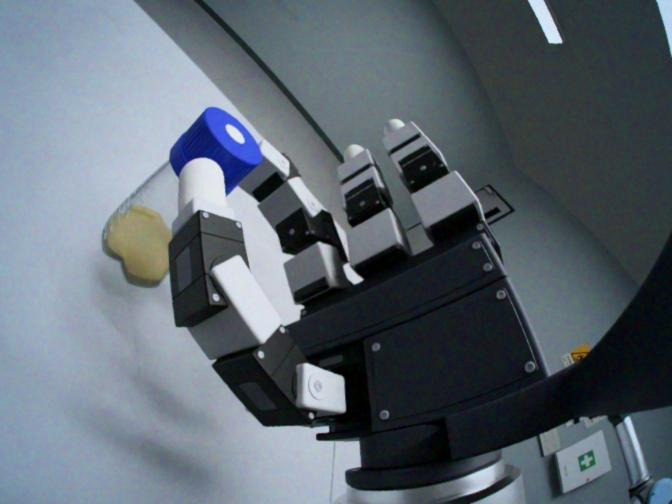

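Scene clock: 200.97 s.
left_arm: end_effector_position=(+0.4936, -0.2732, +0.3500) hand_goal=(+0.250, +0.000, -0.030, +0.190, +0.754, +0.000, +0.576, +0.696, +0.754, +0.000, +0.576, +0.696, -0.570, +0.678, -0.260, -0.170) hand_measured=(+0.366, +0.016, +0.058, +0.234, +0.754, +0.002, +0.576, +0.694, +0.754, +0.002, +0.576, +0.694, -0.574, +0.674, -0.164, -0.152) hand_current_ma=(+400, +19, +251, +93, +0, +1, +0, -2, +0, +1, +0, -2, -3, -4, +411, +41) hand_state=(blocked, goal, blocked, blocked, goal, goal, goal, goal, goal, goal, goal, goal, goal, goal, blocked, goal) hand_current_limit=0.50 hand_speed=-0.85 end_effector_quat_wxyz=(+0.706, -0.061, +0.703, +0.062) end_effector_velocity=(-0.001, +0.000, +0.150) end_effector_angular_velocity=(-0.001, +0.003, +0.001) | right_arm: end_effector_position=(+0.4266, -1.3555, +0.3937) hand_goal=(+0.754, +0.050, +0.576, +0.696, +1.000, +0.000, +0.752, -0.486, +0.754, -0.050, +0.576, +0.696, -0.570, +0.678, -0.674, +0.060) hand_measured=(+0.750, +0.046, +0.572, +0.694, +0.992, +0.002, +0.748, -0.488, +0.754, -0.048, +0.578, +0.698, -0.568, +0.678, -0.672, +0.062) hand_current_ma=(-6, -4, -5, -5, -18, +3, -8, -4, +0, +3, +3, +5, +3, -1, +2, +3) hand_state=(goal, goal, goal, goal, goal, goal, goal, goal, goal, goal, goal, goal, goal, goal, goal, goal) hand_current_limit=0.40 hand_speed=-0.70 end_effector_quat_wxyz=(+0.000, +0.887, -0.462, +0.000)
Joint positions: left_arm=[-0.408 3.672 -1.289 -2.217 -2.772 -1.215 1.57] | right_arm=[-1.4 -0.116 -1.558 1.569 -1.581 -1.571 2.414]
Joint velocities: left_arm=[0 0.002 0.159 0.303 -0.465 0.001 0] | right_arm=[within noise]
Joint torques (N m): left_arm=[8.82 19.53 30.72 -2.26 1.69 2] | right_arm=[9.57 -17.08 -28.75 -2.58 -1.2 -2.32]
Wrist force (N): left_arm=[-0.6 -0.3 -0.2] | right_arm=[0.0 -0.2 -0.4]
Wrist torque (N m): left_arm=[-0.11 0.00 -0.21] | right_arm=[0.02 -0.03 0.06]
Wrist force, peak (N): left_arm=[-0.1 -0.9 -0.2] | right_arm=[0.4 -0.1 -0.5]
Hand target: left_arm +0.4937, -0.2730, +0.3673; +0.705, -0.062, +0.704, +0.062 | right_arm +0.4266, -1.3555, +0.3937; +0.000, +0.887, -0.462, +0.000
Off the commanded pose: left_arm 0.514 m, 45 deg | right_arm 0.000 m, 0 deg.
left_rail: position_m=-0.408 speed_m_s=0.80 position_status=done
right_rail: position_m=-1.400 speed_m_s=0.80 position_status=done
earlier move: running; path passed 0 of 3 targets
wait: 1.20 s

Scene clock: 204.17 s.
left_arm: end_effector_position=(+0.2231, +1.4159, +0.4500) hand_goal=(+0.250, +0.000, -0.030, +0.190, +0.754, +0.000, +0.576, +0.696, +0.754, +0.000, +0.576, +0.696, -0.570, +0.678, -0.260, -0.170) hand_measured=(+0.366, +0.016, +0.058, +0.234, +0.754, +0.002, +0.576, +0.694, +0.754, +0.002, +0.576, +0.694, -0.576, +0.674, -0.166, -0.152) hand_current_ma=(+400, +21, +255, +95, +0, +1, +0, -2, +0, +1, +0, -2, -5, -5, +402, +41) hand_state=(blocked, goal, blocked, blocked, goal, goal, goal, goal, goal, goal, goal, goal, goal, goal, blocked, goal) hand_current_limit=0.50 hand_speed=-0.85 end_effector_quat_wxyz=(+0.628, -0.327, +0.627, +0.327) end_effector_velocity=(-0.001, +0.318, -0.001) end_effector_angular_velocity=(-0.002, +0.001, +0.001) | right_arm: end_effector_position=(+0.4266, -1.3555, +0.3937) hand_goal=(+0.754, +0.050, +0.576, +0.696, +1.000, +0.000, +0.752, -0.486, +0.754, -0.050, +0.576, +0.696, -0.570, +0.678, -0.674, +0.060) hand_measured=(+0.750, +0.046, +0.572, +0.694, +0.992, +0.002, +0.748, -0.488, +0.754, -0.048, +0.578, +0.698, -0.568, +0.678, -0.672, +0.062) hand_current_ma=(-6, -4, -5, -5, -18, +3, -8, -4, +0, +3, +3, +5, +3, -1, +2, +3) hand_state=(goal, goal, goal, goal, goal, goal, goal, goal, goal, goal, goal, goal, goal, goal, goal, goal) hand_current_limit=0.40 hand_speed=-0.70 end_effector_quat_wxyz=(+0.000, +0.887, -0.462, +0.000)
Joint positions: left_arm=[0.856 4.628 -1.445 -1.83 -3.008 -1.044 1.57] | right_arm=[-1.4 -0.116 -1.558 1.569 -1.581 -1.571 2.414]
Joint velocities: left_arm=[0.317 0.001 -0.003 0.001 0 0 0.001] | right_arm=[within noise]
Joint torques (N m): left_arm=[9.86 11.15 26.11 4.3 1.58 -1.44] | right_arm=[10.01 -17.23 -28.98 -2.7 -1.08 -2.16]
Wrist force (N): left_arm=[0.0 0.3 0.8] | right_arm=[-0.1 -0.4 -0.3]
Wrist torque (N m): left_arm=[-0.13 -0.10 -0.15] | right_arm=[-0.01 -0.02 0.05]
Wrist force, peak (N): left_arm=[0.2 2.3 0.8] | right_arm=[-0.1 -0.6 -0.4]
Hand target: left_arm +0.2230, +1.4160, +0.4500; +0.628, -0.327, +0.627, +0.327 | right_arm +0.4266, -1.3555, +0.3937; +0.000, +0.887, -0.462, +0.000
Off the commanded pose: left_arm 0.000 m, 0 deg | right_arm 0.000 m, 0 deg.
left_rail: position_m=0.856 position_m_goal=1.000 speed_m_s=0.60 position_status=moving position_answer=taken
right_rail: position_m=-1.400 speed_m_s=0.80 position_status=done
earlier move: done
camera_calibration:
cam_left_wrist: T_world_to_cam=[[0.484281, -0.375975, 0.790009, 0.0354735], [0.0231341, -0.897139, -0.441141, 1.41971], [0.874607, 0.231913, -0.42577, -0.211365], [0, 0, 0, 1]] pos_world=[0.134838, 1.33604, 0.508277]
Images, in order (width x height): cam_left_wrist 672x504.

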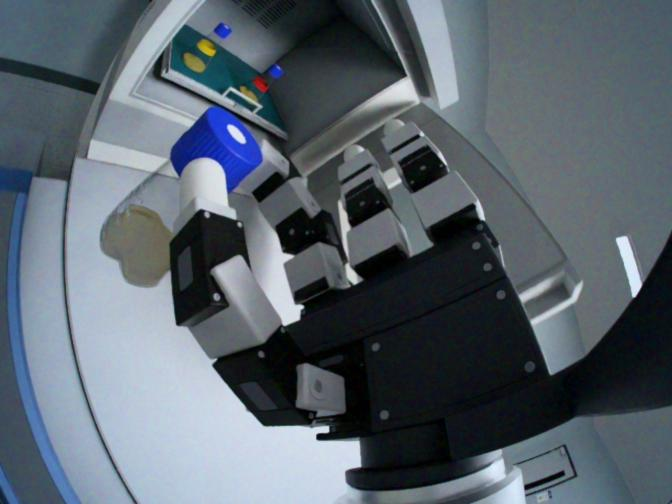

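>>> {"api": "move", "payload": {
  "target": [0.0333,-0.2174,0.4906,-0.0556,0,0,0.25,0,-0.03,0.19,0.754,0,0.576,0.696,0.754,0,0.576,0.696,-0.571,0.678,-0.26,-0.17,0.5,-0.85,0,0,0,0,0,0,0.754,0.05,0.576,0.696,1.0,0,0.752,-0.486,0.754,-0.05,0.576,0.696,-0.571,0.678,-0.674,0.059,0.4,-0.7],
  "speed": 0.25,
  "cameras": ["cam_left_wrist", "cam_bench_left"]
}}

>>> {"api": "zoom_image", "payload": {
  "camera": "cam_left_wrist",
  "region": [120, 0, 420, 225]
}}

>>> {"api": "zoom_image", "payload": {
  "camera": "cam_bench_left",
  "region": [440, 130, 600, 250]
}}

Scene clock: 207.10 s.
left_arm: end_effector_position=(+0.4987, +1.7263, +0.4304) hand_goal=(+0.250, +0.000, -0.030, +0.190, +0.754, +0.000, +0.576, +0.696, +0.754, +0.000, +0.576, +0.696, -0.570, +0.678, -0.260, -0.170) hand_measured=(+0.366, +0.018, +0.058, +0.234, +0.754, +0.002, +0.576, +0.694, +0.754, +0.002, +0.576, +0.694, -0.576, +0.674, -0.166, -0.152) hand_current_ma=(+400, +21, +255, +95, +0, +1, +0, -2, +0, +1, +0, -2, -5, -5, +400, +41) hand_state=(blocked, goal, blocked, blocked, goal, goal, goal, goal, goal, goal, goal, goal, goal, goal, blocked, goal) hand_current_limit=0.50 hand_speed=-0.85 end_effector_quat_wxyz=(+0.597, -0.380, +0.596, +0.380) | right_arm: end_effector_position=(+0.4266, -1.3555, +0.3937) hand_goal=(+0.754, +0.050, +0.576, +0.696, +1.000, +0.000, +0.752, -0.486, +0.754, -0.050, +0.576, +0.696, -0.570, +0.678, -0.674, +0.060) hand_measured=(+0.750, +0.046, +0.572, +0.694, +0.992, +0.002, +0.748, -0.488, +0.754, -0.048, +0.578, +0.698, -0.568, +0.678, -0.672, +0.062) hand_current_ma=(-6, -4, -5, -5, -18, +3, -8, -4, +0, +3, +3, +5, +3, -1, +2, +3) hand_state=(goal, goal, goal, goal, goal, goal, goal, goal, goal, goal, goal, goal, goal, goal, goal, goal) hand_current_limit=0.40 hand_speed=-0.70 end_effector_quat_wxyz=(+0.000, +0.887, -0.462, +0.000)
Joint positions: left_arm=[1 4.128 -2.274 -0.801 -3.207 -1.719 1.57] | right_arm=[-1.4 -0.116 -1.558 1.569 -1.581 -1.571 2.414]
Joint torques (N m): left_arm=[-6.16 41.76 26.4 -0.69 -1.33 -1.73] | right_arm=[9.59 -18.43 -29.44 -2.86 -0.99 -2.15]
Wrist force (N): left_arm=[-0.1 -0.2 0.2] | right_arm=[0.0 -0.1 -0.1]
Wrist torque (N m): left_arm=[-0.11 -0.05 -0.17] | right_arm=[0.03 -0.04 0.07]
Wrist force, peak (N): left_arm=[0.0 -1.1 1.4] | right_arm=[0.0 -0.5 -0.5]
Hand target: left_arm +0.4987, +1.7263, +0.4304; +0.597, -0.380, +0.596, +0.380 | right_arm +0.4266, -1.3555, +0.3937; +0.000, +0.887, -0.462, +0.000
Off the commanded pose: left_arm 0.000 m, 0 deg | right_arm 0.000 m, 0 deg.
left_rail: position_m=1.000 speed_m_s=0.60 position_status=done
right_rail: position_m=-1.400 speed_m_s=0.80 position_status=done
move: done
camera_calibration:
cam_left_wrist: T_world_to_cam=[[0.542189, -0.285908, 0.790119, -0.150228], [0.178801, -0.879537, -0.440959, 1.57501], [0.821013, 0.380357, -0.425754, -0.762255], [0, 0, 0, 1]] pos_world=[0.42566, 1.63225, 0.488677]
Images, in order (width x height): cam_bench_left 672x504, cam_left_wrist 672x504.

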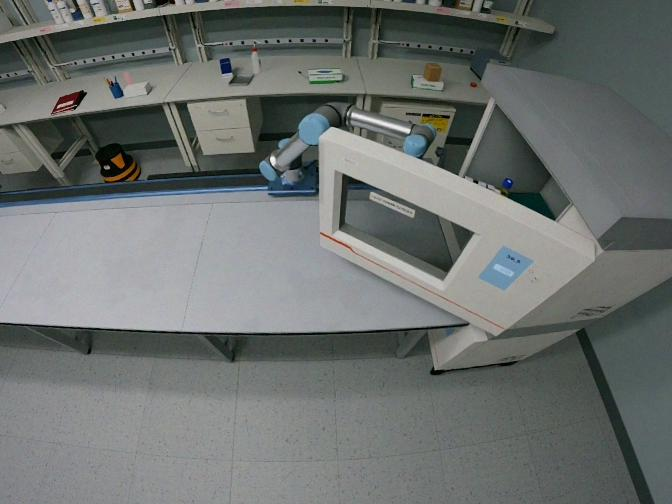

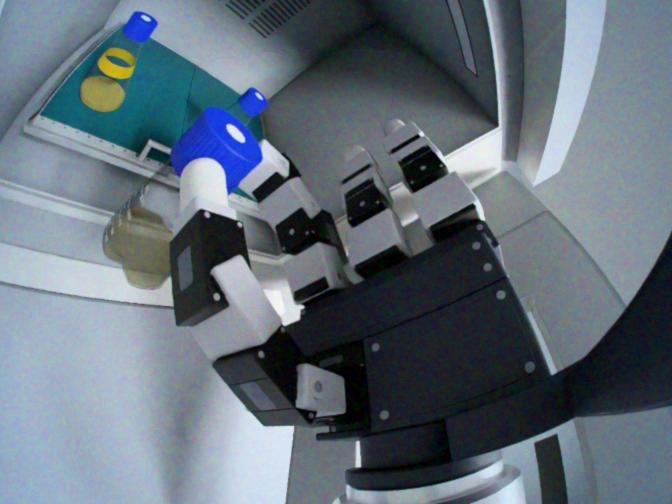

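Scaled by 1.680 from the camera's 672x504 image, which has a finer 960x720 frame.

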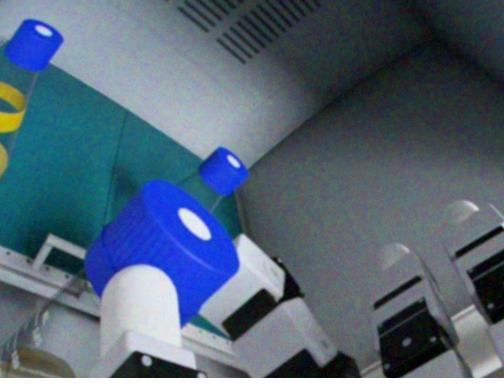

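Scaled by 3.150 from the camera's 672x504 image, which has a finer 960x720 frame.

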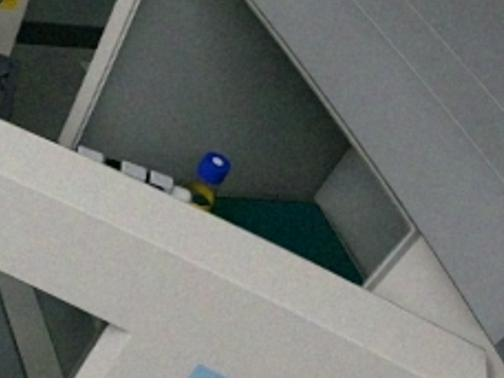

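>>> {"api": "execute_actions", "payload": {
  "actions": [
    {"left_rail":{"position_m":1.385,"speed_m_s":0.25,"acceleration_factor":0.4},"steps":90,"until":{"left_rail":{"position_status":["!=","moving"]}}}
  ],
  "cameras": ["cam_left_wrist", "cam_bench_left"]
}}

Scene clock: 210.77 s.
left_arm: end_effector_position=(+0.4987, +2.1113, +0.4303) hand_goal=(+0.250, +0.000, -0.030, +0.190, +0.754, +0.000, +0.576, +0.696, +0.754, +0.000, +0.576, +0.696, -0.570, +0.678, -0.260, -0.170) hand_measured=(+0.366, +0.018, +0.058, +0.234, +0.754, +0.002, +0.576, +0.694, +0.754, +0.002, +0.576, +0.694, -0.576, +0.674, -0.166, -0.152) hand_current_ma=(+400, +21, +255, +95, +0, +1, +0, -2, +0, +1, +0, -2, -5, -5, +400, +41) hand_state=(blocked, goal, blocked, blocked, goal, goal, goal, goal, goal, goal, goal, goal, goal, goal, blocked, goal) hand_current_limit=0.50 hand_speed=-0.85 end_effector_quat_wxyz=(+0.597, -0.380, +0.596, +0.380) | right_arm: end_effector_position=(+0.4266, -1.3555, +0.3937) hand_goal=(+0.754, +0.050, +0.576, +0.696, +1.000, +0.000, +0.752, -0.486, +0.754, -0.050, +0.576, +0.696, -0.570, +0.678, -0.674, +0.060) hand_measured=(+0.750, +0.046, +0.572, +0.694, +0.992, +0.002, +0.748, -0.488, +0.754, -0.048, +0.578, +0.698, -0.568, +0.678, -0.672, +0.062) hand_current_ma=(-6, -4, -5, -5, -18, +3, -8, -4, +0, +3, +3, +5, +3, -1, +2, +3) hand_state=(goal, goal, goal, goal, goal, goal, goal, goal, goal, goal, goal, goal, goal, goal, goal, goal) hand_current_limit=0.40 hand_speed=-0.70 end_effector_quat_wxyz=(+0.000, +0.887, -0.462, +0.000)
Joint positions: left_arm=[1.385 4.128 -2.274 -0.801 -3.207 -1.719 1.57] | right_arm=[-1.4 -0.116 -1.558 1.569 -1.581 -1.571 2.414]
Joint torques (N m): left_arm=[8.19 46.21 22.77 0.94 -0.51 -1.44] | right_arm=[10.93 -16.94 -28.17 -2.87 -1.16 -2.25]
Wrist force (N): left_arm=[-0.2 -0.1 -0.1] | right_arm=[-0.2 0.0 -0.3]
Wrist torque (N m): left_arm=[-0.08 -0.06 -0.18] | right_arm=[0.03 -0.02 0.04]
Wrist force, peak (N): left_arm=[-0.4 -0.7 0.2] | right_arm=[0.7 -0.5 -0.2]
Hand target: left_arm +0.4987, +2.1113, +0.4304; +0.597, -0.380, +0.596, +0.380 | right_arm +0.4266, -1.3555, +0.3937; +0.000, +0.887, -0.462, +0.000
Off the commanded pose: left_arm 0.000 m, 0 deg | right_arm 0.000 m, 0 deg.
left_rail: position_m=1.385 speed_m_s=0.25 position_status=done
right_rail: position_m=-1.400 speed_m_s=0.80 position_status=done
camera_calibration:
cam_left_wrist: T_world_to_cam=[[0.542189, -0.285908, 0.790119, -0.0401534], [0.178801, -0.879537, -0.440959, 1.91363], [0.821013, 0.380357, -0.425754, -0.908692], [0, 0, 0, 1]] pos_world=[0.42566, 2.01725, 0.488677]
Images, in order (width x height): cam_bench_left 672x504, cam_left_wrist 672x504.

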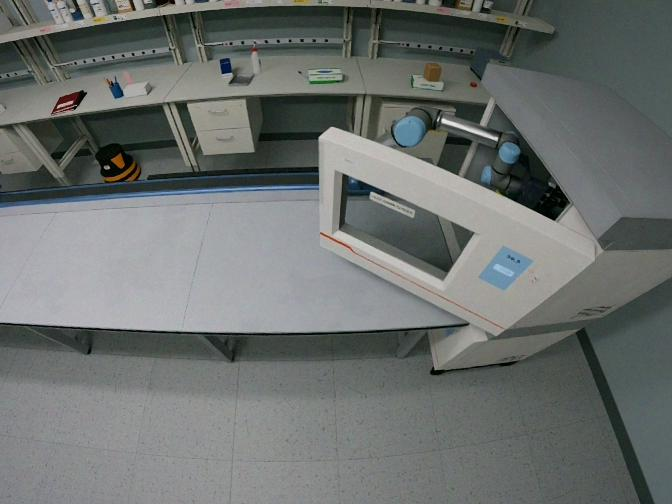

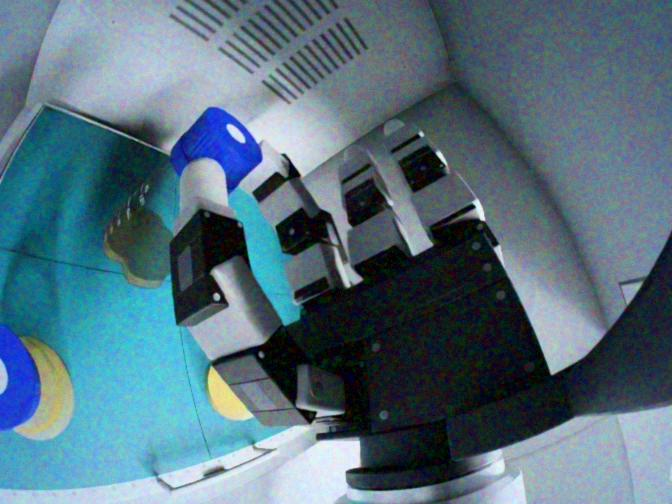

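>>> {"api": "move", "payload": {
  "target": [
    [0,0.0266,0.0097,0,0,0,0.25,0,-0.03,0.19,0.754,0,0.576,0.696,0.754,0,0.576,0.696,-0.571,0.678,-0.26,-0.17,0.5,-0.85,0,0,0,0,0,0,0.754,0.05,0.576,0.696,1.0,0,0.752,-0.486,0.754,-0.05,0.576,0.696,-0.571,0.678,-0.674,0.059,0.4,-0.7],
    [0.13,0.0266,0.0097,0,0,0,0.25,0,-0.03,0.19,0.754,0,0.576,0.696,0.754,0,0.576,0.696,-0.571,0.678,-0.26,-0.17,0.5,-0.85,0,0,0,0,0,0,0.754,0.05,0.576,0.696,1.0,0,0.752,-0.486,0.754,-0.05,0.576,0.696,-0.571,0.678,-0.674,0.059,0.4,-0.7]
  ],
  "speed": 0.1
}}

>>> {"api": "move", "payload": {
  "target": [0.03,0,0,0,0,0,0.25,0,-0.03,0.19,0.754,0,0.576,0.696,0.754,0,0.576,0.696,-0.571,0.678,-0.26,-0.17,0.5,-0.85,0,0,0,0,0,0,0.754,0.05,0.576,0.696,1.0,0,0.752,-0.486,0.754,-0.05,0.576,0.696,-0.571,0.678,-0.674,0.059,0.4,-0.7],
  "speed": 0.02,
  "stop_force": 6,
  "cameras": ["cam_left_wrist"]
}}

Scene clock: 214.03 s.
left_arm: end_effector_position=(+0.4868, +2.1233, +0.3524) hand_goal=(+0.250, +0.000, -0.030, +0.190, +0.754, +0.000, +0.576, +0.696, +0.754, +0.000, +0.576, +0.696, -0.570, +0.678, -0.260, -0.170) hand_measured=(+0.366, +0.018, +0.058, +0.234, +0.754, +0.002, +0.576, +0.694, +0.754, +0.002, +0.576, +0.694, -0.576, +0.674, -0.166, -0.152) hand_current_ma=(+400, +21, +255, +95, +0, +1, +0, -2, +0, +1, +0, -2, -5, -5, +400, +41) hand_state=(blocked, goal, blocked, blocked, goal, goal, goal, goal, goal, goal, goal, goal, goal, goal, blocked, goal) hand_current_limit=0.50 hand_speed=-0.85 end_effector_quat_wxyz=(+0.597, -0.380, +0.596, +0.380) | right_arm: end_effector_position=(+0.4266, -1.3555, +0.3937) hand_goal=(+0.754, +0.050, +0.576, +0.696, +1.000, +0.000, +0.752, -0.486, +0.754, -0.050, +0.576, +0.696, -0.570, +0.678, -0.674, +0.060) hand_measured=(+0.750, +0.046, +0.572, +0.694, +0.992, +0.002, +0.748, -0.488, +0.754, -0.048, +0.578, +0.698, -0.568, +0.678, -0.672, +0.062) hand_current_ma=(-6, -4, -5, -5, -18, +3, -8, -4, +0, +3, +3, +5, +3, -1, +2, +3) hand_state=(goal, goal, goal, goal, goal, goal, goal, goal, goal, goal, goal, goal, goal, goal, goal, goal) hand_current_limit=0.40 hand_speed=-0.70 end_effector_quat_wxyz=(+0.000, +0.887, -0.462, +0.000)
Joint positions: left_arm=[1.385 4.153 -2.283 -0.986 -3.014 -1.694 1.57] | right_arm=[-1.4 -0.116 -1.558 1.569 -1.581 -1.571 2.414]
Joint torques (N m): left_arm=[4 43.38 14.18 4.92 1.3 1.96] | right_arm=[9.28 -17.87 -28.78 -2.91 -1.13 -2.3]
Wrist force (N): left_arm=[0.0 -0.6 -0.3] | right_arm=[0.0 -0.2 0.0]
Wrist torque (N m): left_arm=[-0.13 -0.08 -0.16] | right_arm=[0.00 -0.05 0.06]
Wrist force, peak (N): left_arm=[-1.2 -0.2 0.1] | right_arm=[0.0 -0.3 -0.7]
Hand target: left_arm +0.4868, +2.1233, +0.3523; +0.597, -0.380, +0.596, +0.380 | right_arm +0.4266, -1.3555, +0.3937; +0.000, +0.887, -0.462, +0.000
Off the commanded pose: left_arm 0.000 m, 0 deg | right_arm 0.000 m, 0 deg.
left_rail: position_m=1.385 speed_m_s=0.25 position_status=done
right_rail: position_m=-1.400 speed_m_s=0.80 position_status=done
move: done

Scene clock: 215.80 s.
left_arm: end_effector_position=(+0.4868, +2.1233, +0.3343) hand_goal=(+0.250, +0.000, -0.030, +0.190, +0.754, +0.000, +0.576, +0.696, +0.754, +0.000, +0.576, +0.696, -0.570, +0.678, -0.260, -0.170) hand_measured=(+0.366, -0.010, +0.058, +0.234, +0.754, +0.002, +0.576, +0.694, +0.754, +0.002, +0.576, +0.694, -0.610, +0.650, -0.170, -0.152) hand_current_ma=(+400, -9, +255, +95, +0, +1, +0, -2, +0, +1, +0, -2, -86, -69, +379, +41) hand_state=(blocked, goal, blocked, blocked, goal, goal, goal, goal, goal, goal, goal, goal, blocked, blocked, blocked, goal) hand_current_limit=0.50 hand_speed=-0.85 end_effector_quat_wxyz=(+0.597, -0.380, +0.596, +0.380) | right_arm: end_effector_position=(+0.4266, -1.3555, +0.3937) hand_goal=(+0.754, +0.050, +0.576, +0.696, +1.000, +0.000, +0.752, -0.486, +0.754, -0.050, +0.576, +0.696, -0.570, +0.678, -0.674, +0.060) hand_measured=(+0.750, +0.046, +0.572, +0.694, +0.992, +0.002, +0.748, -0.488, +0.754, -0.048, +0.578, +0.698, -0.568, +0.678, -0.672, +0.062) hand_current_ma=(-6, -4, -5, -5, -18, +3, -8, -4, +0, +3, +3, +5, +3, -1, +2, +3) hand_state=(goal, goal, goal, goal, goal, goal, goal, goal, goal, goal, goal, goal, goal, goal, goal, goal) hand_current_limit=0.40 hand_speed=-0.70 end_effector_quat_wxyz=(+0.000, +0.887, -0.462, +0.000)
Joint positions: left_arm=[1.385 4.153 -2.29 -1.02 -2.973 -1.694 1.57] | right_arm=[-1.4 -0.116 -1.558 1.569 -1.581 -1.571 2.414]
Joint torques (N m): left_arm=[9.47 37.82 10.15 3.56 -1.1 1.19] | right_arm=[9.07 -17.04 -29.37 -2.67 -0.99 -2.14]
Wrist force (N): left_arm=[-5.4 -0.7 -0.9] | right_arm=[-0.1 0.0 -0.4]
Wrist torque (N m): left_arm=[-0.10 -0.12 -0.12] | right_arm=[0.05 -0.03 0.06]
Wrist force, peak (N): left_arm=[-5.8 -1.0 -1.2] | right_arm=[0.1 -0.4 -0.4]
Hand target: left_arm +0.4868, +2.1233, +0.3343; +0.597, -0.380, +0.596, +0.380 | right_arm +0.4266, -1.3555, +0.3937; +0.000, +0.887, -0.462, +0.000
Off the commanded pose: left_arm 0.000 m, 0 deg | right_arm 0.000 m, 0 deg.
left_rail: position_m=1.385 speed_m_s=0.25 position_status=done
right_rail: position_m=-1.400 speed_m_s=0.80 position_status=done
move: done
camera_calibration:
cam_left_wrist: T_world_to_cam=[[0.542189, -0.285908, 0.790119, 0.0456096], [0.178801, -0.879537, -0.440959, 1.88407], [0.821013, 0.380357, -0.425754, -0.944397], [0, 0, 0, 1]] pos_world=[0.41376, 2.02935, 0.392677]
Images, in order (width x height): cam_left_wrist 672x504.

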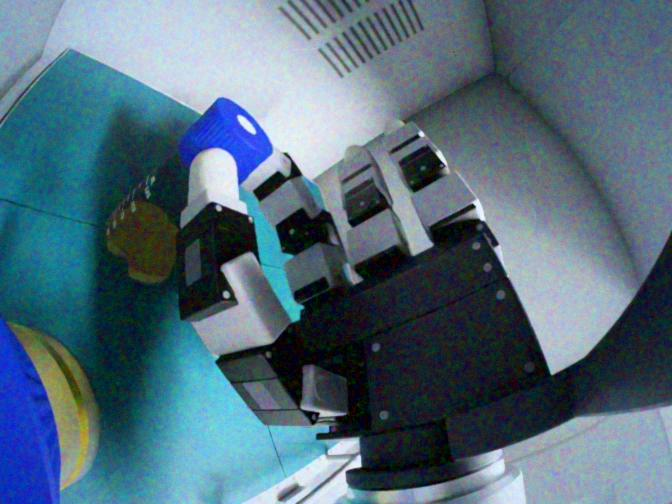

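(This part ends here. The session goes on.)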